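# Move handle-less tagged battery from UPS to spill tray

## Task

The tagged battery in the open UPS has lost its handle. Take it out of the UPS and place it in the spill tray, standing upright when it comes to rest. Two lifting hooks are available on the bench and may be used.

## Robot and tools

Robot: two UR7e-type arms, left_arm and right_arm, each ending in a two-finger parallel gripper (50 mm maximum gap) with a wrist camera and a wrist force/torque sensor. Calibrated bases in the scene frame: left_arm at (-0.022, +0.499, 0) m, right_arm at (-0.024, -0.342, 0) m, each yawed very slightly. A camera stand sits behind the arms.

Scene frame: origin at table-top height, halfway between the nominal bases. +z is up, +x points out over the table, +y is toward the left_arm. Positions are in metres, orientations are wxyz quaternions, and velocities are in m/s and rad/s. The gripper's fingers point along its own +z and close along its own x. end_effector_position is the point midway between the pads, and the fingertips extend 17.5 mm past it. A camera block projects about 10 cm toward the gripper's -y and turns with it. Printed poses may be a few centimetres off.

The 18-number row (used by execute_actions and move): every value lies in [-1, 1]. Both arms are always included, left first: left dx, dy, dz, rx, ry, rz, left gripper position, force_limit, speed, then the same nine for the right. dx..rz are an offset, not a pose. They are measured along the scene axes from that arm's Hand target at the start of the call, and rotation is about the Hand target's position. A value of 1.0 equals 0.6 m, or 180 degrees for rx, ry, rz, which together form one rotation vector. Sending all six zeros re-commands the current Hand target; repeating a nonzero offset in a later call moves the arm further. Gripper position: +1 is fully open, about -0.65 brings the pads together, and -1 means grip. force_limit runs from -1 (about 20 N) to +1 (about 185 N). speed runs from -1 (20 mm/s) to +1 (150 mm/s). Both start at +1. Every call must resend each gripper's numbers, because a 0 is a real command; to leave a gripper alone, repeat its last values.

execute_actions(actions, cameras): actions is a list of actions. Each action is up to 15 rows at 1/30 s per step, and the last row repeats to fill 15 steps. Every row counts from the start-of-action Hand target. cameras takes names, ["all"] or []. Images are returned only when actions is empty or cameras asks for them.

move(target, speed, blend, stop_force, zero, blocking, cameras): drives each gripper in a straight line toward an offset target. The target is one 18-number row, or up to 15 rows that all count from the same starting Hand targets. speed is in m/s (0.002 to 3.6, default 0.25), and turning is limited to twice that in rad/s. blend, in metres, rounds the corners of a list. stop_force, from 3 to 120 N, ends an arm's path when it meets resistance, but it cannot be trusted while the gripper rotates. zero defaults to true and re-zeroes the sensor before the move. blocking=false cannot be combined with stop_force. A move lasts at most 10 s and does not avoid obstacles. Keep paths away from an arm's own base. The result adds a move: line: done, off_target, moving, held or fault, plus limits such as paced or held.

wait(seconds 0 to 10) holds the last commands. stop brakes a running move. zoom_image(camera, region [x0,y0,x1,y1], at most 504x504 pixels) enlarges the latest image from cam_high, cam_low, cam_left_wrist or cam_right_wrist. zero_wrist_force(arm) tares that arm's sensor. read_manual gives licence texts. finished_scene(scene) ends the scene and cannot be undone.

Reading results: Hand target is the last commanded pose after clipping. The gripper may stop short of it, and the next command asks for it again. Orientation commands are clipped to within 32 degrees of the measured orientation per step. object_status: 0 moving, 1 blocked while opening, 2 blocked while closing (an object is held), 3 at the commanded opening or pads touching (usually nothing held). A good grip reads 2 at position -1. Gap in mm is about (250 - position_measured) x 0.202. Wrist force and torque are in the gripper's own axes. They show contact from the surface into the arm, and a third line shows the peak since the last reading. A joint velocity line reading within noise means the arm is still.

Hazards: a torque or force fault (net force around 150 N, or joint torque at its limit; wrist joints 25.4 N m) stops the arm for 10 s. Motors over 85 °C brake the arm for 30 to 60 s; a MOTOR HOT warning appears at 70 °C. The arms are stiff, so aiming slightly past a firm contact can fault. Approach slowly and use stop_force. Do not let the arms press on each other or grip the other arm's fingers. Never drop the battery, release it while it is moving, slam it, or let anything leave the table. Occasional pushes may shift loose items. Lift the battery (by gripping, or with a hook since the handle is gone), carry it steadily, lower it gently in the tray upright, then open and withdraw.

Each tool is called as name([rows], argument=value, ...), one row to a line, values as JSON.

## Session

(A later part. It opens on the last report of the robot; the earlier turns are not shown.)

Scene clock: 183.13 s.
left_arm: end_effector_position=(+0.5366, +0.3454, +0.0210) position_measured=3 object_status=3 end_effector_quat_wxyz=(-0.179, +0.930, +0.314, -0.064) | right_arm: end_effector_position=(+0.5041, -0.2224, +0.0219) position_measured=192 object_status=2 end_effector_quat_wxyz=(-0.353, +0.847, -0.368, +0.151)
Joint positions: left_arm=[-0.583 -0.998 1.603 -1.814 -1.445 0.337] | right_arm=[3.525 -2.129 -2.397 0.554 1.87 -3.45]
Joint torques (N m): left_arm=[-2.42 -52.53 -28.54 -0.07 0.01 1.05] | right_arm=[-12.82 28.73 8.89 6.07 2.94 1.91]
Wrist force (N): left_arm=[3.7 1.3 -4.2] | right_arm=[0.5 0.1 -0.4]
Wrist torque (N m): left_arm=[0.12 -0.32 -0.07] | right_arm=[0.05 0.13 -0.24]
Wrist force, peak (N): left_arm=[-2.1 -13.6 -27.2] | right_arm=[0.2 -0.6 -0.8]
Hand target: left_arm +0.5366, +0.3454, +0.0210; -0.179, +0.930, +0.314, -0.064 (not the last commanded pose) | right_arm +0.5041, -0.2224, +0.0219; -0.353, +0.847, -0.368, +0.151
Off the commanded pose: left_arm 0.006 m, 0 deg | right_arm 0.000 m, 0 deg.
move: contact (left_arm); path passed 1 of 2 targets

move([
  [0, 0, 0.0022, 0, 0, 0, -1, 0, 0, 0, 0, 0.002, 0, 0, 0, -1, 0, 0],
  [0, 0, 0.2167, 0, 0, 0, -1, 0, 0, 0, 0, 0.2135, 0, 0, 0, -1, 0, 0],
  [0, 0, 0.4167, -0.3978, -0.303, 0, -1, 0, 0, 0, 0, 0.4135, -0.341, 0.3657, 0, -1, 0, 0],
  [0.03, -0.06, 0.48, -0.4418, -0.2265, -0.088, -1, 0, 0, 0.0432, 0.054, 0.4968, -0.0821, 0.5184, -0.2934, -1, 0, 0],
  [0.0623, -0.1257, 0.515, -0.4858, -0.1499, -0.1752, -1, 0, 0, 0.1015, 0.154, 0.5135, 0.2571, 0.5512, -0.5639, -1, 0, 0],
], speed=[0.1, 0.2, 0.5, 0.5, 0.5], blend=[0, 0.02, 0.01, 0.01, 0], cameras=["all"])

Scene clock: 203.87 s.
left_arm: end_effector_position=(+0.5740, +0.2699, +0.3300) position_measured=190 object_status=2 end_effector_quat_wxyz=(+0.560, +0.828, -0.024, -0.017) | right_arm: end_effector_position=(+0.5649, -0.1299, +0.3300) position_measured=192 object_status=2 end_effector_quat_wxyz=(+0.012, +0.025, +0.924, +0.382)
Joint positions: left_arm=[-0.227 -1.217 1.659 -2.354 -2.735 1.2] | right_arm=[3.481 -1.78 -1.609 -1.002 2.298 -1.111]
Joint torques (N m): left_arm=[7.71 -51.02 -12.1 -3.71 -0.71 -0.47] | right_arm=[-14.02 22.21 30.05 6.01 3.21 2.15]
Wrist force (N): left_arm=[0.2 -0.6 0.2] | right_arm=[-0.6 -2.8 3.4]
Wrist torque (N m): left_arm=[0.01 -0.10 0.11] | right_arm=[-0.35 0.11 -0.59]
Wrist force, peak (N): left_arm=[2.6 3.8 4.8] | right_arm=[-0.8 -3.6 4.0]
Hand target: left_arm +0.5740, +0.2700, +0.3300; +0.560, +0.828, -0.024, -0.017 | right_arm +0.5650, -0.1300, +0.3300; +0.012, +0.025, +0.924, +0.382
Off the commanded pose: left_arm 0.000 m, 0 deg | right_arm 0.000 m, 0 deg.
move: done
camera_calibration:
cam_left_wrist: T_world_to_cam=[[0.996633, -0.0809337, -0.0131334, -0.534139], [0.00940901, -0.0462287, 0.998887, -0.304573], [-0.0814508, -0.995647, -0.0453115, 0.458356], [0, 0, 0, 1]] pos_world=[0.57254, 0.39905, 0.317988]
cam_right_wrist: T_world_to_cam=[[-0.999291, 0.0363438, -0.00984976, 0.579392], [0.00582966, 0.407748, 0.913076, -0.235544], [0.0372009, 0.912371, -0.407671, 0.368324], [0, 0, 0, 1]] pos_world=[0.566652, -0.261063, 0.370931]

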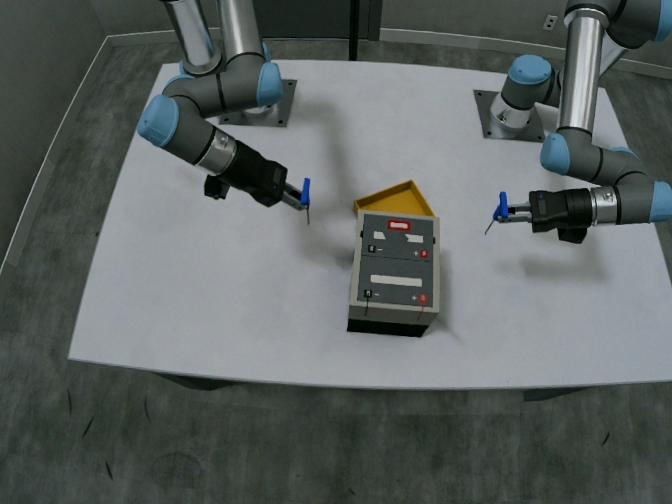

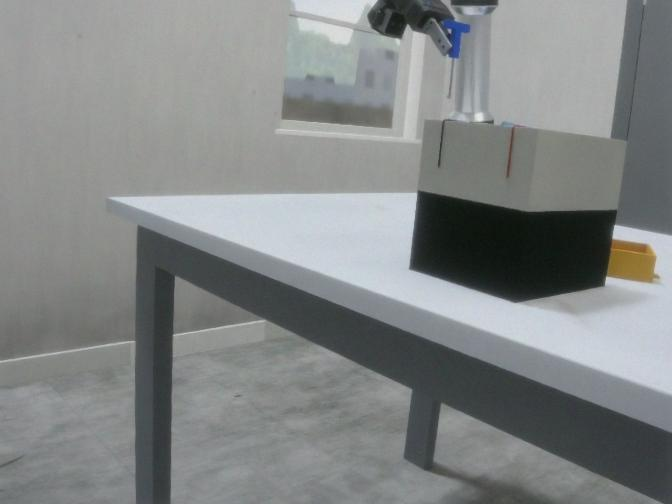

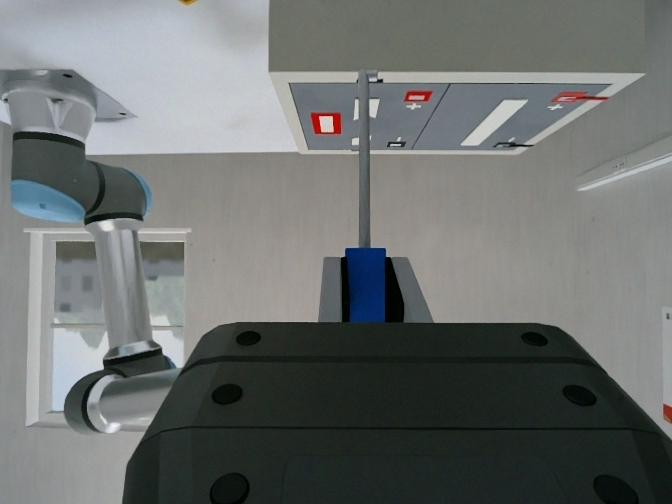

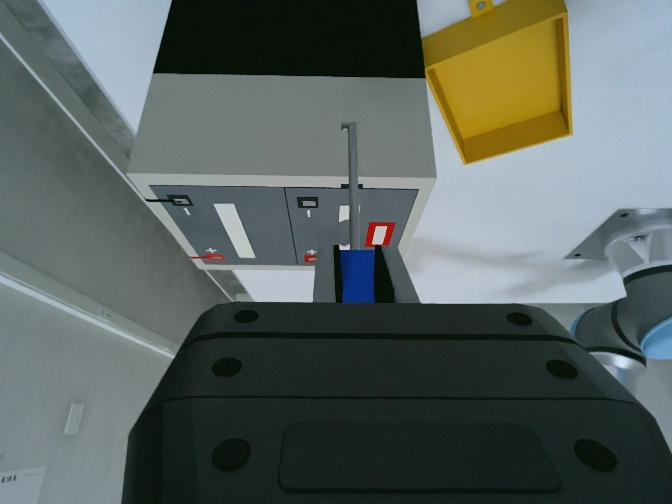

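zoom_image(camera="cam_right_wrist", region=[300, 110, 400, 210])

zoom_image(camera="cam_left_wrist", region=[320, 50, 420, 150])

Scaled by 5.040.

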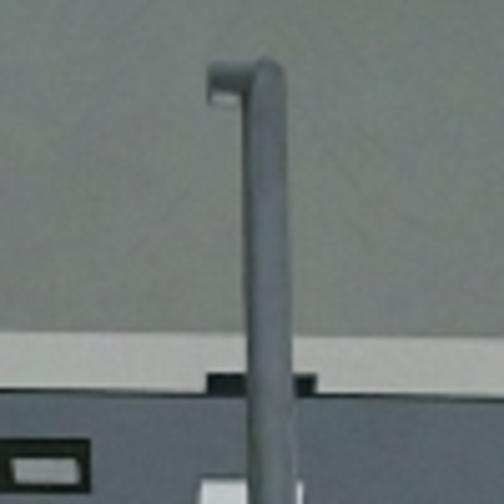

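Scaled by 5.040.

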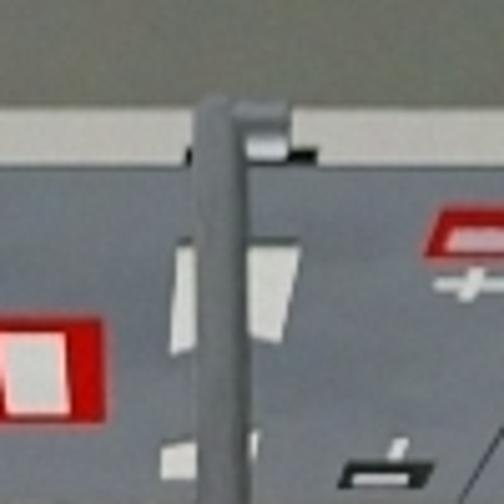

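move(target=[0.0025, -0.1717, -0.0567, 0, 0, 0, -1, 0, 0, -0.0003, 0.1795, -0.05, 0, 0, 0, -1, 0, 0], speed=0.15, cameras=["cam_left_wrist", "cam_right_wrist"])

zoom_image(camera="cam_right_wrist", region=[310, 100, 390, 180])

zoom_image(camera="cam_left_wrist", region=[330, 40, 410, 120])

Scene clock: 222.13 s.
left_arm: end_effector_position=(+0.5755, +0.1669, +0.2960) position_measured=190 object_status=2 end_effector_quat_wxyz=(+0.560, +0.828, -0.024, -0.017) | right_arm: end_effector_position=(+0.5648, -0.0223, +0.2999) position_measured=192 object_status=2 end_effector_quat_wxyz=(+0.012, +0.025, +0.924, +0.382)
Joint positions: left_arm=[-0.391 -1.101 1.662 -2.777 -2.656 0.863] | right_arm=[3.657 -1.856 -1.626 -0.773 2.231 -0.899]
Joint torques (N m): left_arm=[1.48 -53.49 -11.2 -3.25 -2.72 0.08] | right_arm=[-12.78 47.06 21.36 1.79 3.75 -0.39]
Wrist force (N): left_arm=[0.0 -0.3 0.2] | right_arm=[-0.7 -2.8 3.7]
Wrist torque (N m): left_arm=[0.04 -0.07 -0.11] | right_arm=[-0.33 0.11 -0.58]
Wrist force, peak (N): left_arm=[0.2 -0.4 2.7] | right_arm=[-0.4 -1.6 5.6]
Hand target: left_arm +0.5755, +0.1669, +0.2960; +0.560, +0.828, -0.024, -0.017 | right_arm +0.5648, -0.0223, +0.3000; +0.012, +0.025, +0.924, +0.382
Off the commanded pose: left_arm 0.000 m, 0 deg | right_arm 0.000 m, 0 deg.
move: done
camera_calibration:
cam_left_wrist: T_world_to_cam=[[0.996634, -0.0809369, -0.0130337, -0.544544], [0.0093095, -0.0462218, 0.998888, -0.275333], [-0.0814493, -0.995647, -0.0453128, 0.354393], [0, 0, 0, 1]] pos_world=[0.57414, 0.29605, 0.283988]
cam_right_wrist: T_world_to_cam=[[-0.999283, 0.0365259, -0.00993182, 0.575133], [0.00582898, 0.407747, 0.913076, -0.252066], [0.0374006, 0.912364, -0.407667, 0.25772], [0, 0, 0, 1]] pos_world=[0.566552, -0.153363, 0.340931]
Images, in order (width x height): cam_left_wrist 672x504, cam_right_wrist 672x504.

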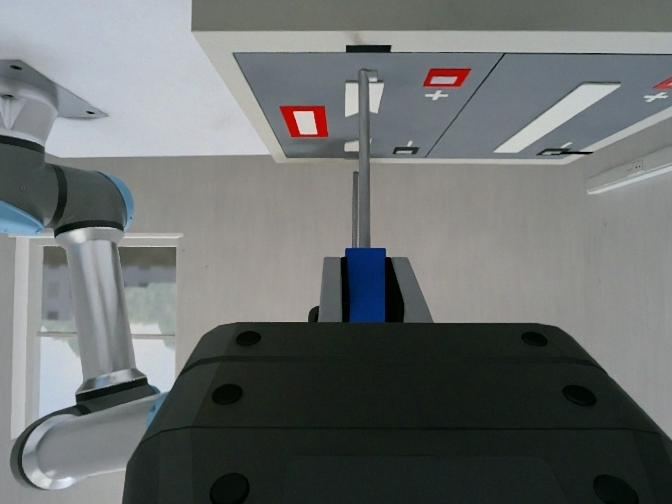

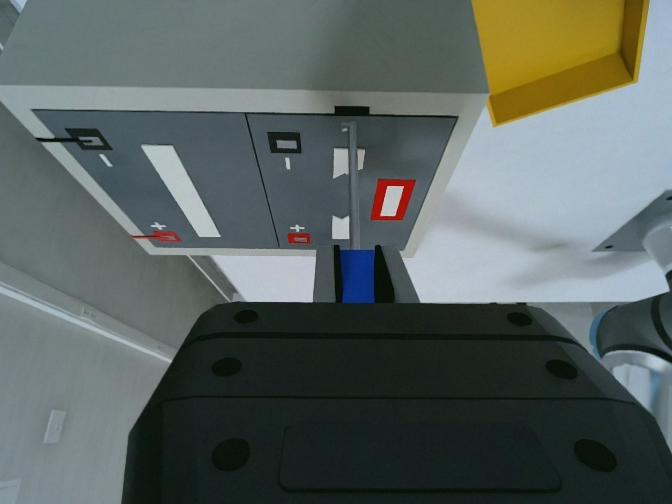

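Scaled by 6.300.

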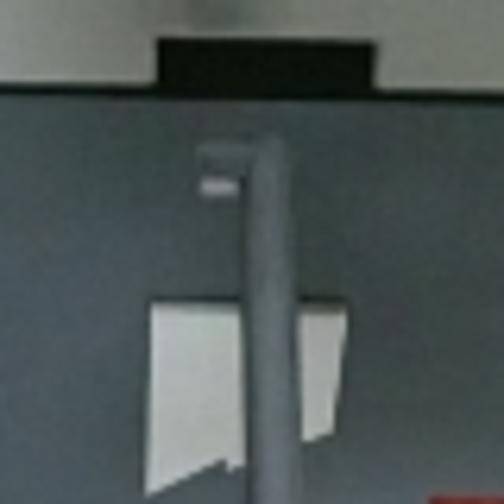

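Scaled by 6.300.

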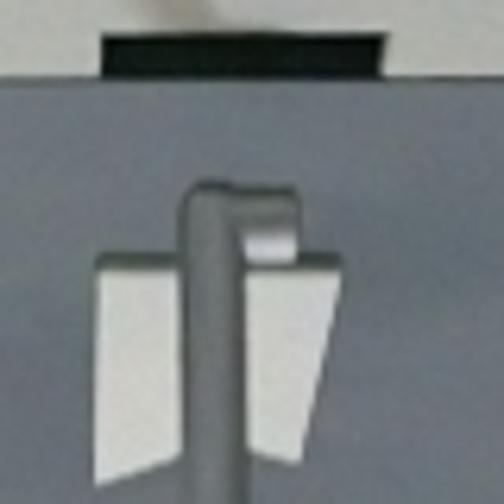

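move([
  [0.003, -0.0022, 0, 0, 0, 0, -1, 0, 0, 0, 0, 0, 0, 0, 0, -1, 0, 0],
  [0.003, -0.0022, -0.02, 0, 0, 0, -1, 0, 0, 0, 0, -0.02, 0, 0, 0, -1, 0, 0],
], speed=[0.05, 0.02], stop_force=5, cameras=["cam_left_wrist", "cam_right_wrist"])

zoom_image(camera="cam_right_wrist", region=[310, 70, 390, 150])

zoom_image(camera="cam_left_wrist", region=[330, 40, 410, 120])

Scene clock: 235.60 s.
left_arm: end_effector_position=(+0.5773, +0.1656, +0.2890) position_measured=190 object_status=2 end_effector_quat_wxyz=(+0.560, +0.828, -0.024, -0.017) | right_arm: end_effector_position=(+0.5648, -0.0223, +0.2910) position_measured=192 object_status=2 end_effector_quat_wxyz=(+0.012, +0.025, +0.924, +0.382)
Joint positions: left_arm=[-0.392 -1.087 1.662 -2.793 -2.655 0.862] | right_arm=[3.657 -1.863 -1.64 -0.751 2.231 -0.898]
Joint torques (N m): left_arm=[0.69 -51.15 -31.04 -4.58 0.38 -1.69] | right_arm=[-11.57 44.88 33.14 5.85 -1.53 0.25]
Wrist force (N): left_arm=[-1.1 4.0 -1.7] | right_arm=[0.0 -0.3 1.3]
Wrist torque (N m): left_arm=[-0.10 -0.13 0.00] | right_arm=[-0.30 0.17 -0.54]
Wrist force, peak (N): left_arm=[0.2 14.6 -6.6] | right_arm=[-0.3 11.9 -8.6]
Hand target: left_arm +0.5773, +0.1656, +0.2890; +0.560, +0.828, -0.024, -0.017 (not the last commanded pose) | right_arm +0.5648, -0.0223, +0.2910; +0.012, +0.025, +0.924, +0.382 (not the last commanded pose)
Off the commanded pose: left_arm 0.005 m, 0 deg | right_arm 0.003 m, 0 deg.
move: contact (left_arm, right_arm); path passed 1 of 2 targets
camera_calibration:
cam_left_wrist: T_world_to_cam=[[0.996634, -0.0809356, -0.0130349, -0.546435], [0.0093026, -0.0463214, 0.998883, -0.268382], [-0.081449, -0.995642, -0.0454126, 0.352946], [0, 0, 0, 1]] pos_world=[0.57584, 0.29475, 0.276987]
cam_right_wrist: T_world_to_cam=[[-0.999278, 0.0367014, -0.00978756, 0.575023], [0.0060287, 0.407656, 0.913116, -0.243947], [0.0375025, 0.912398, -0.407583, 0.254061], [0, 0, 0, 1]] pos_world=[0.566551, -0.153463, 0.331931]
Images, in order (width x height): cam_left_wrist 672x504, cam_right_wrist 672x504.

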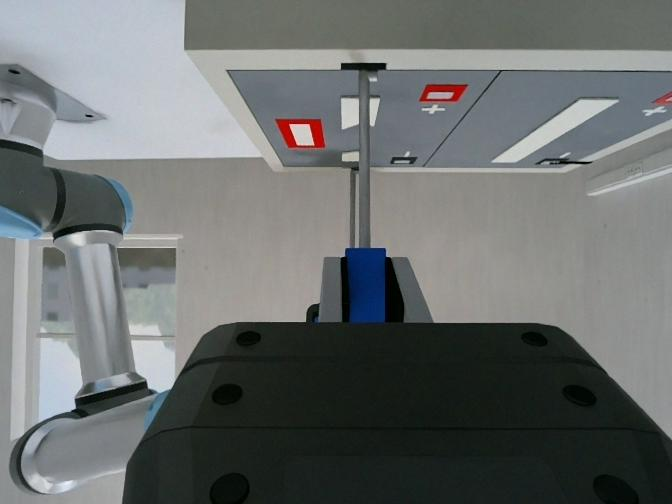

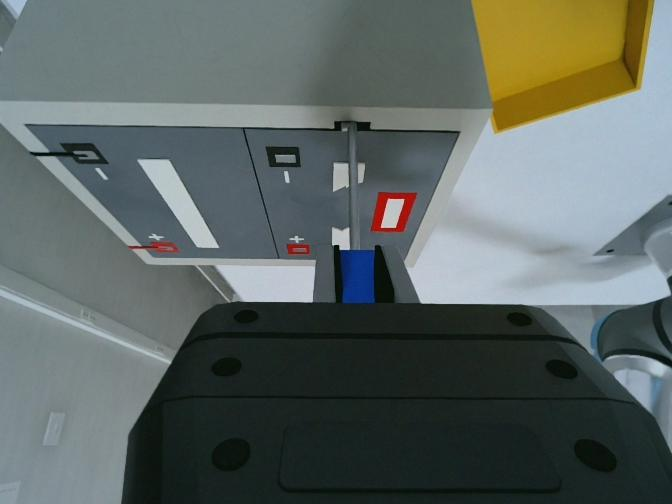

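Scaled by 6.300.

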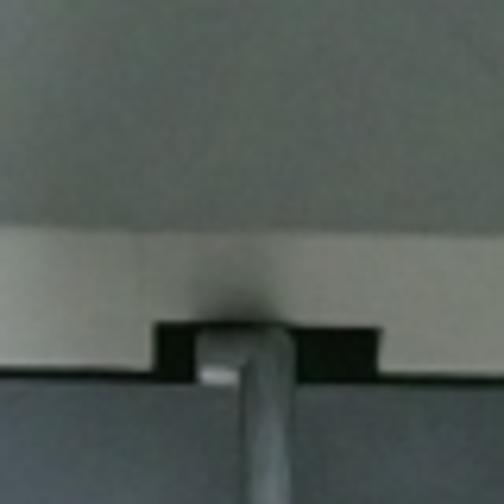

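Scaled by 6.300.

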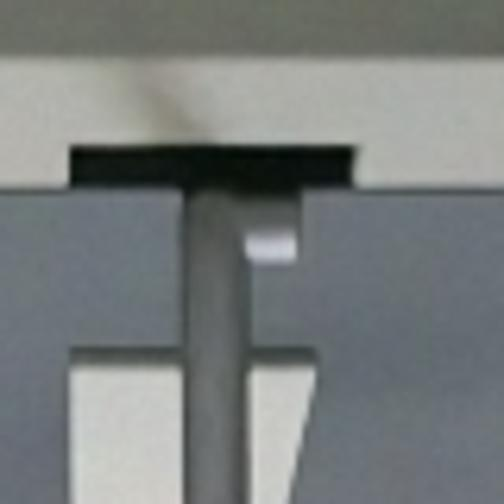

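move([
  [0, 0.0065, 0.006, 0, 0, 0, -1, 0, 0, 0, 0.0005, 0.005, 0, 0, 0, -1, 0, 0],
  [0, 0.0065, -0.015, 0, 0, 0, -1, 0, 0, 0, 0.0005, -0.015, 0, 0, 0, -1, 0, 0],
], speed=[0.05, 0.02], stop_force=5, cameras=["cam_left_wrist", "cam_right_wrist"])

zoom_image(camera="cam_right_wrist", region=[310, 70, 390, 150])

zoom_image(camera="cam_left_wrist", region=[330, 40, 410, 120])

Scene clock: 251.70 s.
left_arm: end_effector_position=(+0.5773, +0.1696, +0.2887) position_measured=190 object_status=2 end_effector_quat_wxyz=(+0.560, +0.828, -0.024, -0.017) | right_arm: end_effector_position=(+0.5648, -0.0221, +0.2908) position_measured=192 object_status=2 end_effector_quat_wxyz=(+0.012, +0.025, +0.924, +0.382)
Joint positions: left_arm=[-0.386 -1.09 1.666 -2.784 -2.659 0.872] | right_arm=[3.657 -1.864 -1.641 -0.75 2.231 -0.898]
Joint torques (N m): left_arm=[7.84 -47.04 -27.8 -3.67 1.64 1.7] | right_arm=[-10.22 41.78 30.32 5.03 -1.07 1.95]
Wrist force (N): left_arm=[-0.3 9.4 -4.3] | right_arm=[-1.3 5.0 -2.9]
Wrist torque (N m): left_arm=[-0.16 -0.10 -0.10] | right_arm=[-0.19 0.11 -0.63]
Wrist force, peak (N): left_arm=[-0.1 21.0 -9.1] | right_arm=[0.0 17.8 -13.7]
Hand target: left_arm +0.5773, +0.1696, +0.2887; +0.560, +0.828, -0.024, -0.017 (not the last commanded pose) | right_arm +0.5649, -0.0221, +0.2908; +0.012, +0.025, +0.924, +0.382 (not the last commanded pose)
Off the commanded pose: left_arm 0.009 m, 0 deg | right_arm 0.009 m, 0 deg.
move: contact (left_arm, right_arm); path passed 1 of 2 targets
camera_calibration:
cam_left_wrist: T_world_to_cam=[[0.996631, -0.0810552, -0.0125152, -0.54632], [0.0088036, -0.0459878, 0.998903, -0.267716], [-0.0815419, -0.995648, -0.0451193, 0.356898], [0, 0, 0, 1]] pos_world=[0.575939, 0.298751, 0.276688]
cam_right_wrist: T_world_to_cam=[[-0.999273, 0.036763, -0.0101393, 0.575133], [0.00572946, 0.407582, 0.913151, -0.243739], [0.0377028, 0.912428, -0.407496, 0.253568], [0, 0, 0, 1]] pos_world=[0.566551, -0.153163, 0.33173]
Images, in order (width x height): cam_left_wrist 672x504, cam_right_wrist 672x504.

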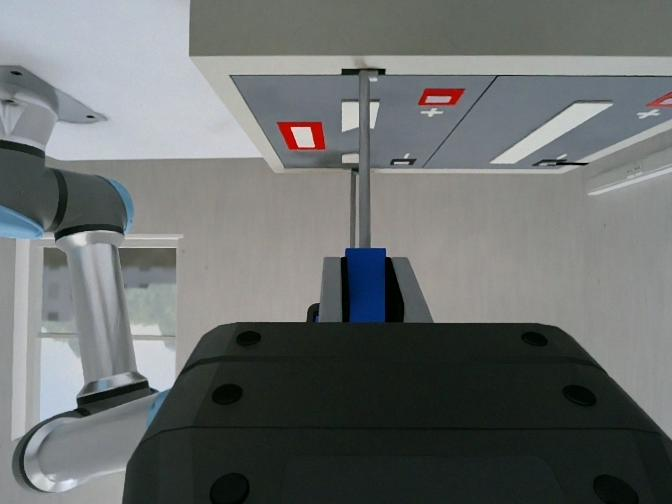

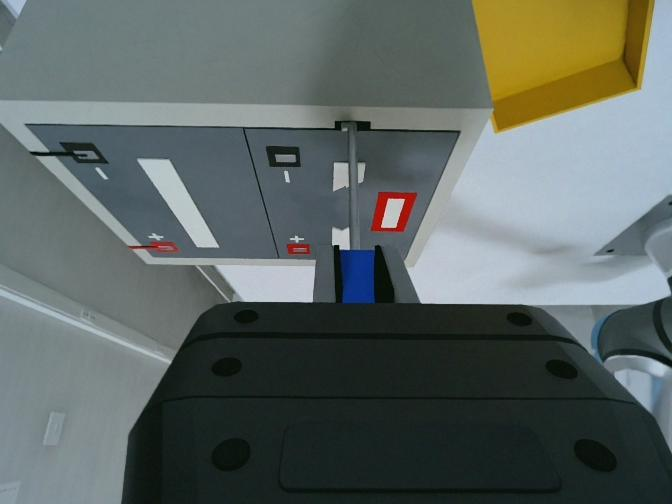

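Scaled by 6.300.

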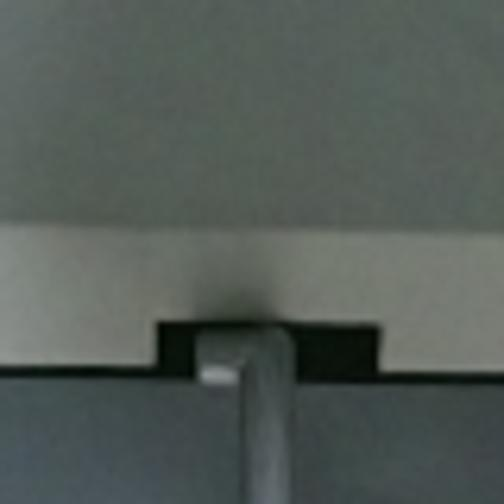

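Scaled by 6.300.

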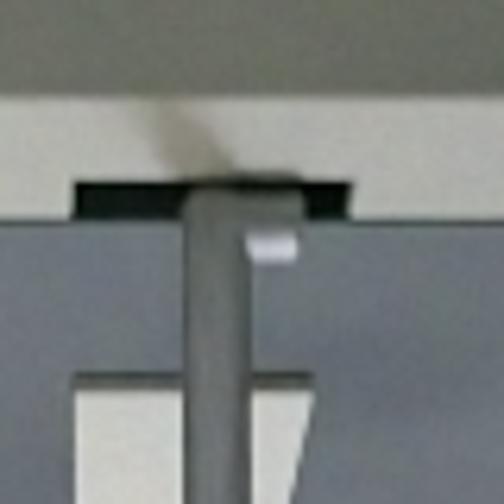

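move(target=[0, 0, 0.015, 0, 0, 0, -1, 0, 0, 0, 0, 0.015, 0, 0, 0, -1, 0, 0], speed=0.1, cameras=["all"])

zoom_image(camera="cam_low", region=[400, 20, 520, 140])

zoom_image(camera="cam_high", region=[340, 180, 460, 270])

zoom_image(camera="cam_right_wrist", region=[325, 80, 375, 130])

zoom_image(camera="cam_left_wrist", region=[335, 40, 395, 100])

Scene clock: 270.87 s.
left_arm: end_effector_position=(+0.5773, +0.1696, +0.2978) position_measured=190 object_status=2 end_effector_quat_wxyz=(+0.560, +0.828, -0.024, -0.017) | right_arm: end_effector_position=(+0.5649, -0.0221, +0.3000) position_measured=192 object_status=2 end_effector_quat_wxyz=(+0.012, +0.025, +0.924, +0.382)
Joint positions: left_arm=[-0.386 -1.102 1.656 -2.763 -2.659 0.872] | right_arm=[3.657 -1.856 -1.626 -0.772 2.231 -0.898]
Joint torques (N m): left_arm=[6.65 -39.9 -24.09 -5.05 -3.13 -0.76] | right_arm=[-12.92 37.17 20.32 5.56 -0.71 1.19]
Wrist force (N): left_arm=[0.0 -0.6 0.3] | right_arm=[-0.7 -2.2 3.5]
Wrist torque (N m): left_arm=[0.00 -0.07 -0.06] | right_arm=[-0.23 0.12 -0.61]
Wrist force, peak (N): left_arm=[-0.5 9.7 -4.4] | right_arm=[-1.0 5.7 -2.8]
Hand target: left_arm +0.5773, +0.1696, +0.2977; +0.560, +0.828, -0.024, -0.017 | right_arm +0.5649, -0.0221, +0.2998; +0.012, +0.025, +0.924, +0.382
Off the commanded pose: left_arm 0.000 m, 0 deg | right_arm 0.000 m, 0 deg.
move: done
camera_calibration:
cam_left_wrist: T_world_to_cam=[[0.996639, -0.0809559, -0.0125122, -0.546242], [0.00880512, -0.0459869, 0.998903, -0.276807], [-0.0814425, -0.995656, -0.0451195, 0.357254], [0, 0, 0, 1]] pos_world=[0.575939, 0.298751, 0.285788]
cam_right_wrist: T_world_to_cam=[[-0.999268, 0.0368951, -0.0100891, 0.575226], [0.00582899, 0.407578, 0.913152, -0.252198], [0.037803, 0.912425, -0.407495, 0.257259], [0, 0, 0, 1]] pos_world=[0.56655, -0.153162, 0.34093]

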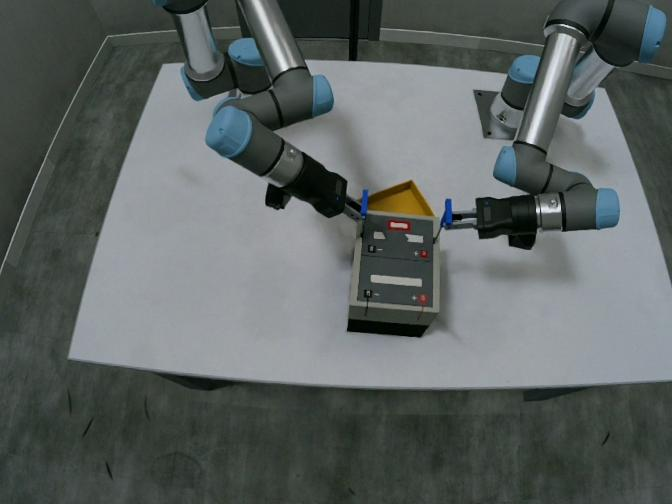

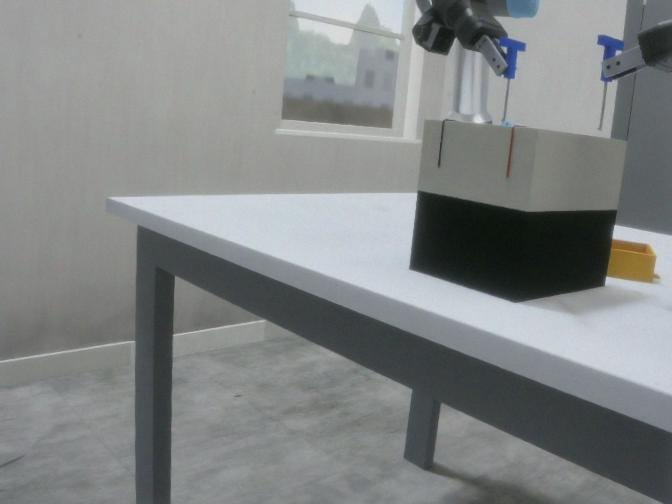

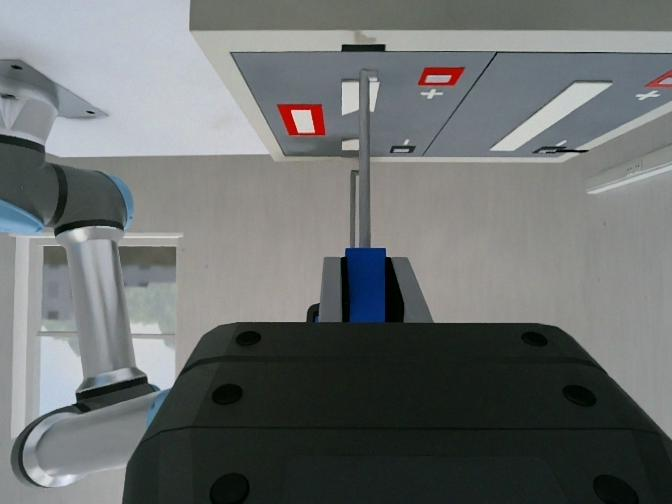

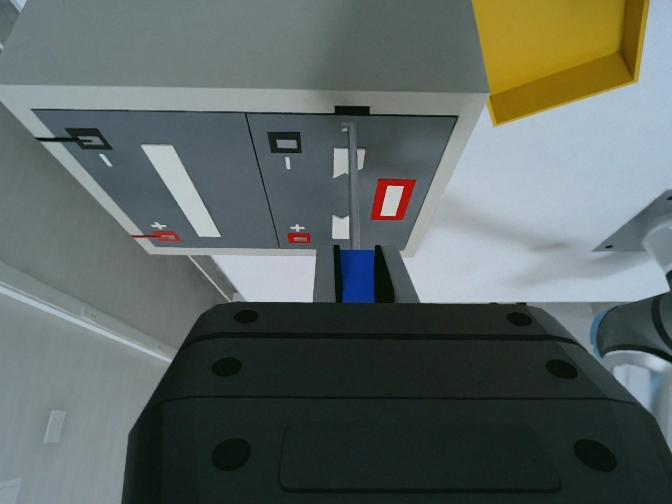

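Scaled by 4.200.

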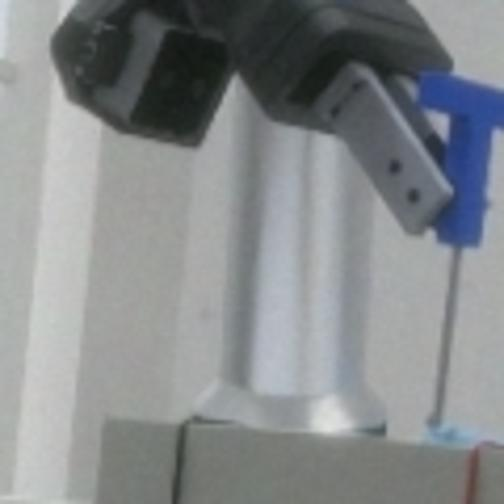

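Scaled by 4.200.

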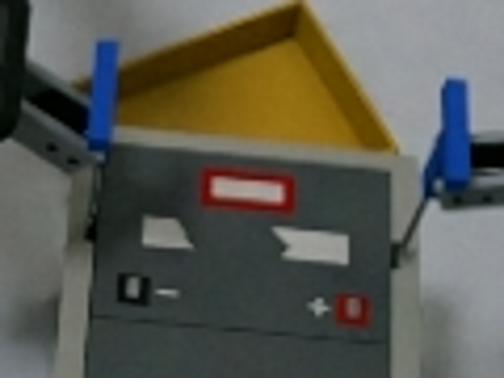

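Scaled by 10.080.

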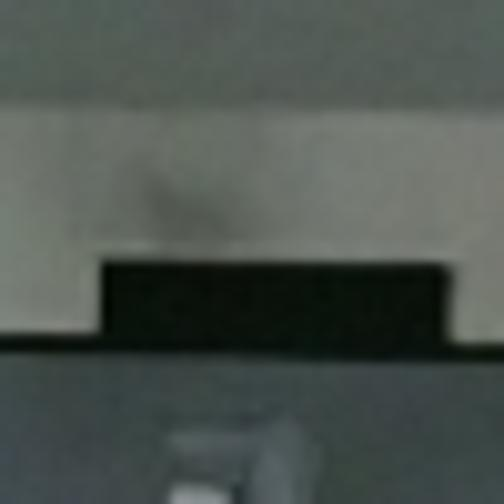

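Scaled by 8.400.

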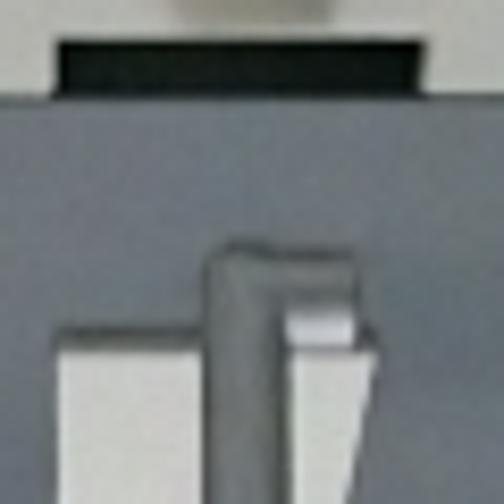

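move([
  [0, -0.0012, -0.008, 0, 0, 0, -1, 0, 0, 0, 0.001, -0.008, 0, 0, 0, -1, 0, 0],
  [0, -0.0012, -0.032, 0, 0, 0, -1, 0, 0, 0, 0.001, -0.032, 0, 0, 0, -1, 0, 0],
], speed=[0.05, 0.02], stop_force=5, cameras=["cam_left_wrist", "cam_right_wrist"])

zoom_image(camera="cam_right_wrist", region=[325, 100, 375, 150])

zoom_image(camera="cam_left_wrist", region=[335, 40, 395, 100])

Scene clock: 280.83 s.
left_arm: end_effector_position=(+0.5773, +0.1688, +0.2785) position_measured=190 object_status=2 end_effector_quat_wxyz=(+0.560, +0.828, -0.024, -0.017) | right_arm: end_effector_position=(+0.5649, -0.0215, +0.2806) position_measured=192 object_status=2 end_effector_quat_wxyz=(+0.012, +0.025, +0.924, +0.382)
Joint positions: left_arm=[-0.387 -1.076 1.675 -2.809 -2.658 0.87] | right_arm=[3.658 -1.873 -1.656 -0.724 2.231 -0.897]
Joint torques (N m): left_arm=[-7.32 -55.01 -31.97 -1.45 -0.97 -1.87] | right_arm=[14.67 46.14 33.96 1.05 -1.05 2.19]
Wrist force (N): left_arm=[0.3 -0.5 0.6] | right_arm=[-1.0 -1.8 3.7]
Wrist torque (N m): left_arm=[-0.01 -0.13 0.10] | right_arm=[-0.20 0.17 -0.65]
Wrist force, peak (N): left_arm=[-0.1 -1.0 0.8] | right_arm=[-0.6 -2.4 4.0]
Hand target: left_arm +0.5773, +0.1688, +0.2785; +0.560, +0.828, -0.024, -0.017 | right_arm +0.5649, -0.0215, +0.2806; +0.012, +0.025, +0.924, +0.382
Off the commanded pose: left_arm 0.000 m, 0 deg | right_arm 0.000 m, 0 deg.
move: done
camera_calibration:
cam_left_wrist: T_world_to_cam=[[0.996631, -0.0810552, -0.0125152, -0.546513], [0.0088036, -0.0459878, 0.998903, -0.257564], [-0.0815419, -0.995648, -0.0451193, 0.355641], [0, 0, 0, 1]] pos_world=[0.575939, 0.297951, 0.266488]
cam_right_wrist: T_world_to_cam=[[-0.999272, 0.0368041, -0.0100481, 0.574984], [0.00582933, 0.407578, 0.913152, -0.234727], [0.0377031, 0.912428, -0.407496, 0.248864], [0, 0, 0, 1]] pos_world=[0.56655, -0.152562, 0.32153]
Images, in order (width x height): cam_left_wrist 672x504, cam_right_wrist 672x504.

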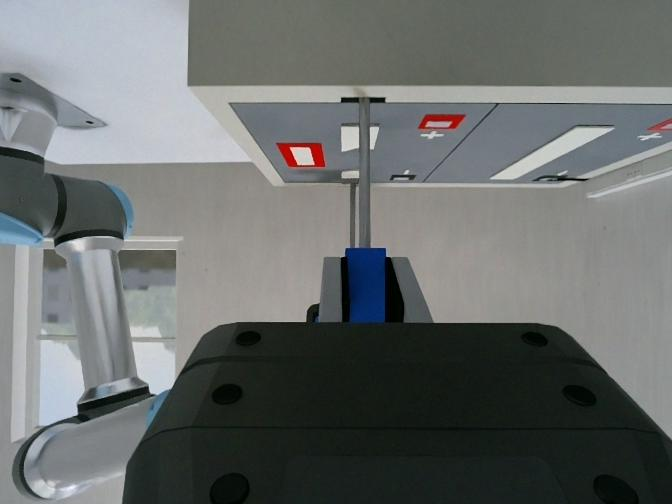

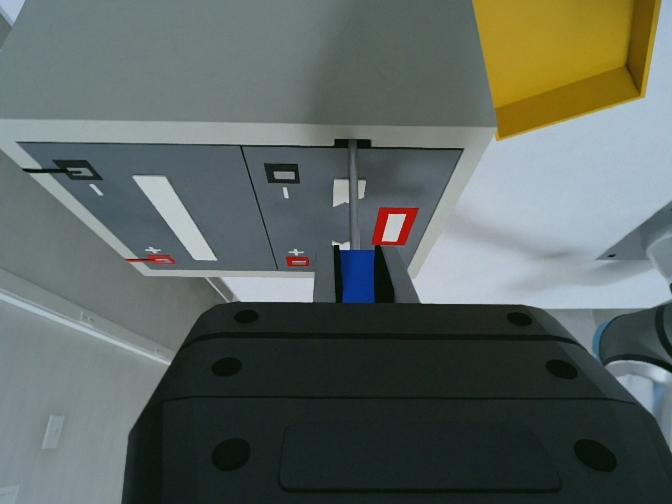

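Scaled by 10.080.

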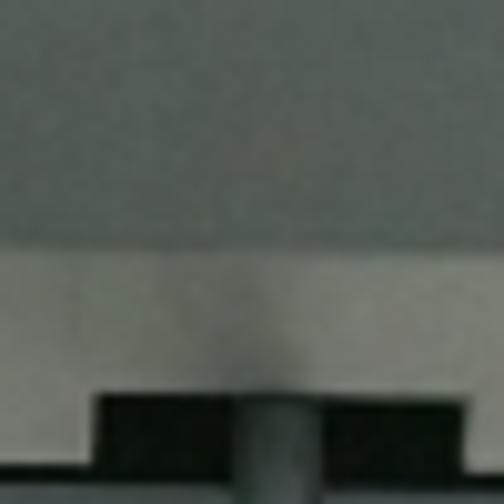

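Scaled by 8.400.

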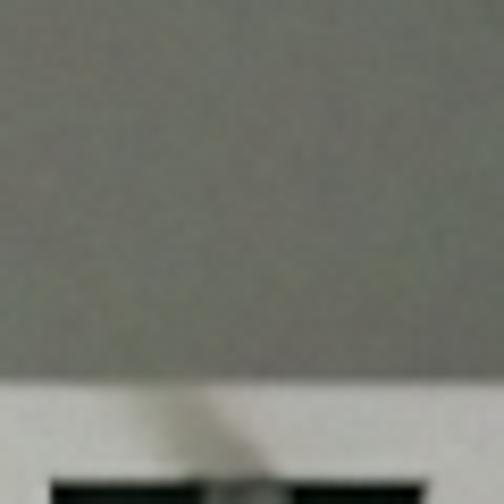

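move(target=[0, 0, -0.0825, 0, 0, 0, -1, 0, 0, 0, 0, -0.081, 0, 0, 0, -1, 0, 0], speed=0.025, stop_force=6, cameras=["cam_left_wrist", "cam_right_wrist"])

Scene clock: 284.87 s.
left_arm: end_effector_position=(+0.5773, +0.1688, +0.2520) position_measured=190 object_status=2 end_effector_quat_wxyz=(+0.560, +0.828, -0.024, -0.017) | right_arm: end_effector_position=(+0.5649, -0.0215, +0.2540) position_measured=192 object_status=2 end_effector_quat_wxyz=(+0.012, +0.025, +0.924, +0.382)
Joint positions: left_arm=[-0.387 -1.039 1.697 -2.868 -2.658 0.871] | right_arm=[3.658 -1.899 -1.695 -0.66 2.231 -0.897]
Joint torques (N m): left_arm=[-6.3 -52 -29.65 -4.69 -0.46 1.14] | right_arm=[12.83 45.06 32 6.06 -1.6 -0.12]
Wrist force (N): left_arm=[-0.9 4.2 -1.5] | right_arm=[-0.4 1.8 0.8]
Wrist torque (N m): left_arm=[-0.10 -0.08 0.02] | right_arm=[-0.10 0.14 -0.64]
Wrist force, peak (N): left_arm=[-0.2 19.2 -8.0] | right_arm=[0.1 18.3 -13.9]
Hand target: left_arm +0.5773, +0.1688, +0.2520; +0.560, +0.828, -0.024, -0.017 (not the last commanded pose) | right_arm +0.5649, -0.0215, +0.2540; +0.012, +0.025, +0.924, +0.382 (not the last commanded pose)
Off the commanded pose: left_arm 0.023 m, 0 deg | right_arm 0.022 m, 0 deg.
move: contact (left_arm, right_arm)
camera_calibration:
cam_left_wrist: T_world_to_cam=[[0.996632, -0.0810584, -0.0124155, -0.546868], [0.00870409, -0.0459809, 0.998904, -0.231038], [-0.0815404, -0.995648, -0.0451205, 0.354445], [0, 0, 0, 1]] pos_world=[0.575938, 0.297951, 0.239988]
cam_right_wrist: T_world_to_cam=[[-0.999272, 0.0368041, -0.0100481, 0.574716], [0.00582933, 0.407578, 0.913152, -0.210438], [0.0377031, 0.912428, -0.407496, 0.238025], [0, 0, 0, 1]] pos_world=[0.56655, -0.152562, 0.29493]
Images, in order (width x height): cam_left_wrist 672x504, cam_right_wrist 672x504.

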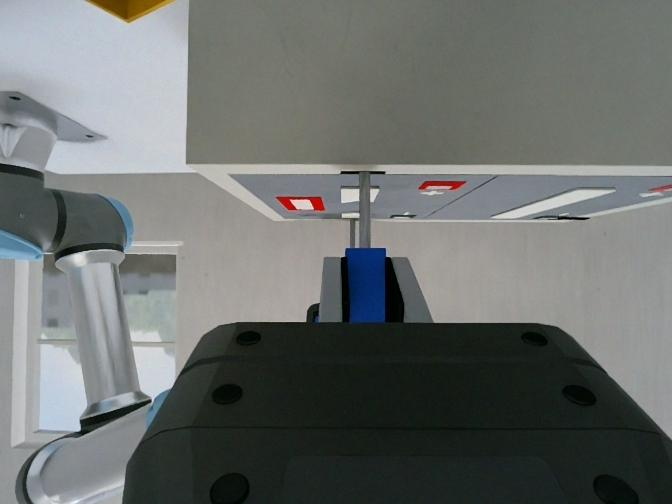

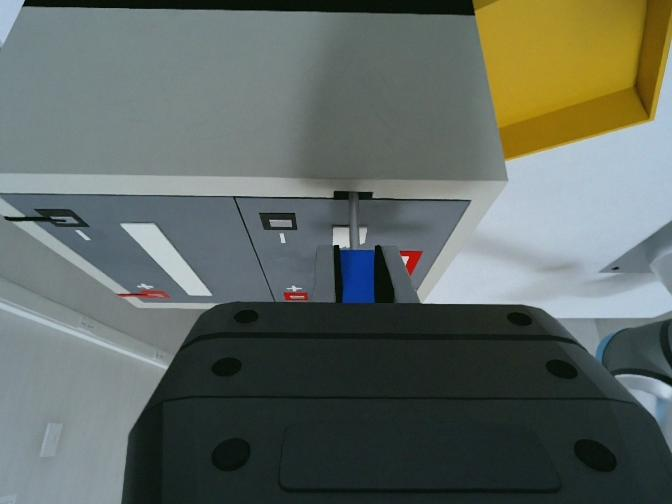

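move([
  [0, 0, 0, 0, 0, 0, -1, 0, 0, 0, 0, 0, 0, 0, 0, 1, 0, -0.6],
  [0, 0, 0, 0, 0, 0, -1, 0, 0, -0.004, -0.0748, 0, 0, 0, 0, 1, 0, -0.6],
  [0, 0, 0, 0, 0, 0, -1, 0, 0, -0.0755, -0.0427, 0, 0, 0, -0.25, 1, 0, -0.6],
  [0, 0, 0, 0, 0, 0, -1, 0, 0, -0.0985, 0.0317, 0, 0, 0, -0.5, 1, 0, -0.6],
], speed=[0.1, 0.1, 0.25, 0.25], blend=[0, 0.005, 0.01, 0], cameras=["all"])

Scene clock: 316.57 s.
left_arm: end_effector_position=(+0.5773, +0.1688, +0.2520) position_measured=190 object_status=2 end_effector_quat_wxyz=(+0.560, +0.828, -0.024, -0.017) | right_arm: end_effector_position=(+0.5057, -0.0023, +0.2540) position_measured=3 object_status=3 end_effector_quat_wxyz=(+0.278, +0.671, +0.636, +0.261)
Joint positions: left_arm=[-0.387 -1.039 1.697 -2.868 -2.658 0.871] | right_arm=[4.261 -1.662 -1.979 -0.663 0.882 0.969]
Joint torques (N m): left_arm=[-4.27 -51.82 -29.8 -4.57 -1.71 -0.04] | right_arm=[-14.94 37.22 13.88 4.31 0.01 2.04]
Wrist force (N): left_arm=[-0.9 3.9 -1.0] | right_arm=[-0.7 -1.2 3.1]
Wrist torque (N m): left_arm=[-0.10 -0.09 0.02] | right_arm=[-0.13 0.12 -0.58]
Wrist force, peak (N): left_arm=[-0.9 4.7 -1.9] | right_arm=[-0.5 0.3 4.6]
Hand target: left_arm +0.5773, +0.1688, +0.2520; +0.560, +0.828, -0.024, -0.017 | right_arm +0.5058, -0.0025, +0.2540; +0.278, +0.671, +0.635, +0.261
Off the commanded pose: left_arm 0.000 m, 0 deg | right_arm 0.000 m, 0 deg.
move: done
camera_calibration:
cam_left_wrist: T_world_to_cam=[[0.996632, -0.0810584, -0.0124155, -0.546868], [0.00870409, -0.0459809, 0.998904, -0.231038], [-0.0815404, -0.995648, -0.0451205, 0.354445], [0, 0, 0, 1]] pos_world=[0.575938, 0.297951, 0.239988]
cam_right_wrist: T_world_to_cam=[[0.0364488, 0.999284, -0.0101073, -0.00662501], [0.407587, -0.00563059, 0.913149, -0.422035], [0.912439, -0.0374029, -0.407501, -0.221801], [0, 0, 0, 1]] pos_world=[0.374637, -0.00405202, 0.29493]

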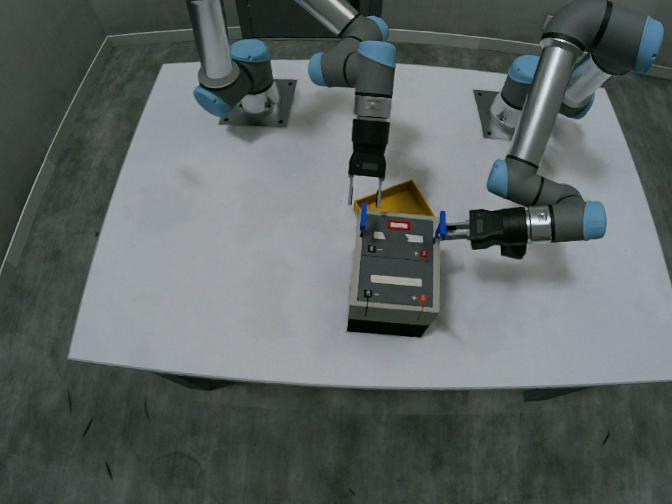

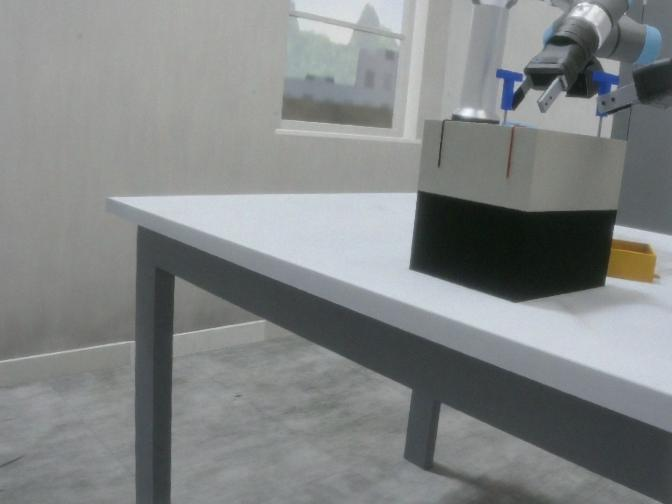

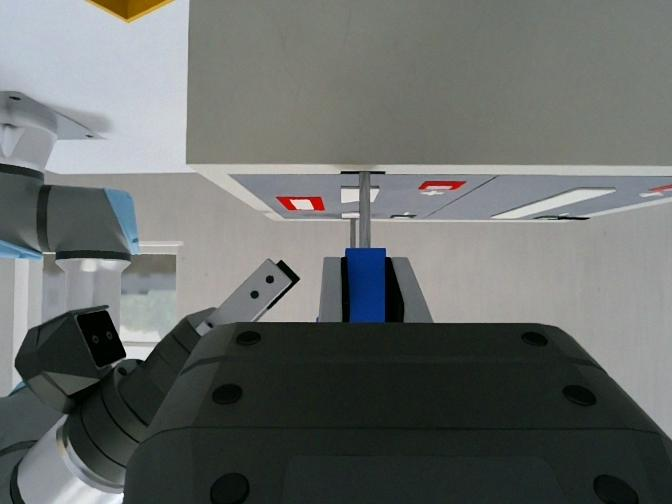

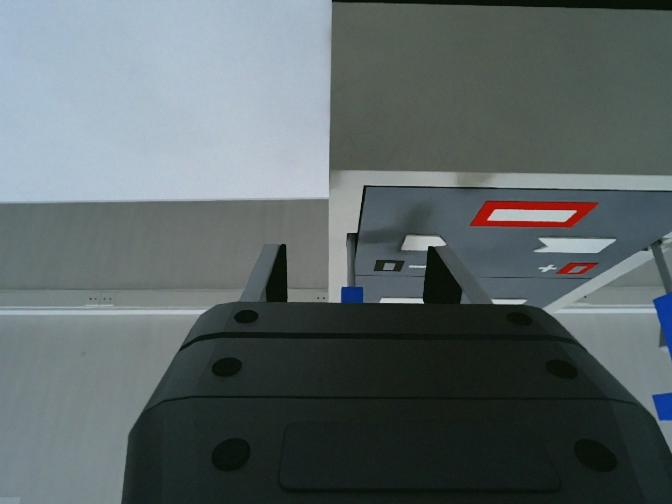

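move(target=[0, 0, 0, 0, 0, 0, -1, 0, 0, 0.0998, -0.0052, 0, 0, 0, 0, 1, 0, -0.6], speed=0.1)

move(target=[0, 0, 0, 0, 0, 0, -1, 0, 0, 0, 0, 0, 0, 0, 0, -1, 0.3, -0.6], speed=0.1, cameras=["cam_left_wrist", "cam_right_wrist"])

Scene clock: 321.30 s.
left_arm: end_effector_position=(+0.5773, +0.1688, +0.2520) position_measured=190 object_status=2 end_effector_quat_wxyz=(+0.560, +0.828, -0.024, -0.017) | right_arm: end_effector_position=(+0.5657, -0.0056, +0.2540) position_measured=3 object_status=3 end_effector_quat_wxyz=(+0.278, +0.671, +0.635, +0.261)
Joint positions: left_arm=[-0.387 -1.039 1.697 -2.868 -2.658 0.871] | right_arm=[4.155 -1.772 -1.868 -0.589 0.927 0.848]
Joint torques (N m): left_arm=[-3.49 -51.97 -29.71 -4.51 -1.61 -0.53] | right_arm=[15.21 42.2 13.1 1.47 -3.75 2.44]
Wrist force (N): left_arm=[-0.7 4.3 -1.2] | right_arm=[-0.9 -0.7 3.2]
Wrist torque (N m): left_arm=[-0.06 -0.12 0.02] | right_arm=[-0.07 0.15 -0.67]
Wrist force, peak (N): left_arm=[-0.7 4.9 -1.7] | right_arm=[-0.9 0.7 4.4]
Hand target: left_arm +0.5773, +0.1688, +0.2520; +0.560, +0.828, -0.024, -0.017 | right_arm +0.5657, -0.0056, +0.2540; +0.278, +0.671, +0.635, +0.261
Off the commanded pose: left_arm 0.000 m, 0 deg | right_arm 0.000 m, 0 deg.
move: done

Scene clock: 322.40 s.
left_arm: end_effector_position=(+0.5773, +0.1688, +0.2520) position_measured=190 object_status=2 end_effector_quat_wxyz=(+0.560, +0.828, -0.024, -0.017) | right_arm: end_effector_position=(+0.5656, -0.0055, +0.2540) position_measured=205 object_status=2 end_effector_quat_wxyz=(+0.278, +0.671, +0.636, +0.261)
Joint positions: left_arm=[-0.387 -1.039 1.697 -2.868 -2.658 0.871] | right_arm=[4.156 -1.772 -1.868 -0.589 0.927 0.848]
Joint torques (N m): left_arm=[-3.24 -51.75 -29.15 -4.61 -1.62 -0.76] | right_arm=[-0.17 43.01 14.29 1.19 -3.32 -1.36]
Wrist force (N): left_arm=[-1.0 4.6 -1.6] | right_arm=[15.7 0.0 6.9]
Wrist torque (N m): left_arm=[-0.06 -0.08 0.02] | right_arm=[-0.21 0.64 -0.12]
Wrist force, peak (N): left_arm=[-0.9 4.6 -1.6] | right_arm=[15.8 -0.4 7.5]
Hand target: left_arm +0.5773, +0.1688, +0.2520; +0.560, +0.828, -0.024, -0.017 | right_arm +0.5657, -0.0056, +0.2540; +0.278, +0.671, +0.635, +0.261
Off the commanded pose: left_arm 0.000 m, 0 deg | right_arm 0.000 m, 0 deg.
move: done
camera_calibration:
cam_left_wrist: T_world_to_cam=[[0.996632, -0.0810584, -0.0124155, -0.546868], [0.00870409, -0.0459809, 0.998904, -0.231038], [-0.0815404, -0.995648, -0.0451205, 0.354445], [0, 0, 0, 1]] pos_world=[0.575938, 0.297951, 0.239988]
cam_right_wrist: T_world_to_cam=[[0.036713, 0.999276, -0.0100071, -0.00575627], [0.407579, -0.00582966, 0.913151, -0.446467], [0.912432, -0.0376032, -0.407498, -0.276575], [0, 0, 0, 1]] pos_world=[0.434537, -0.00725075, 0.29493]
Images, in order (width x height): cam_left_wrist 672x504, cam_right_wrist 672x504.

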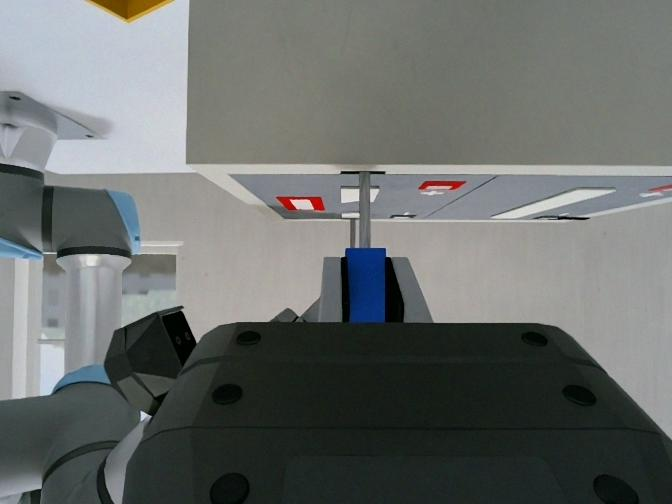

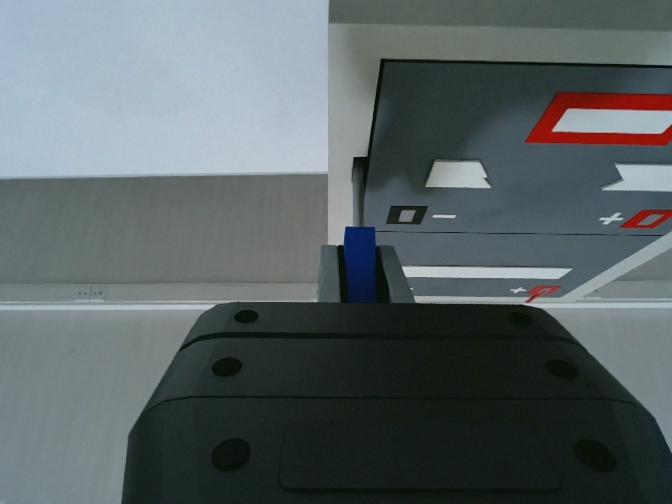

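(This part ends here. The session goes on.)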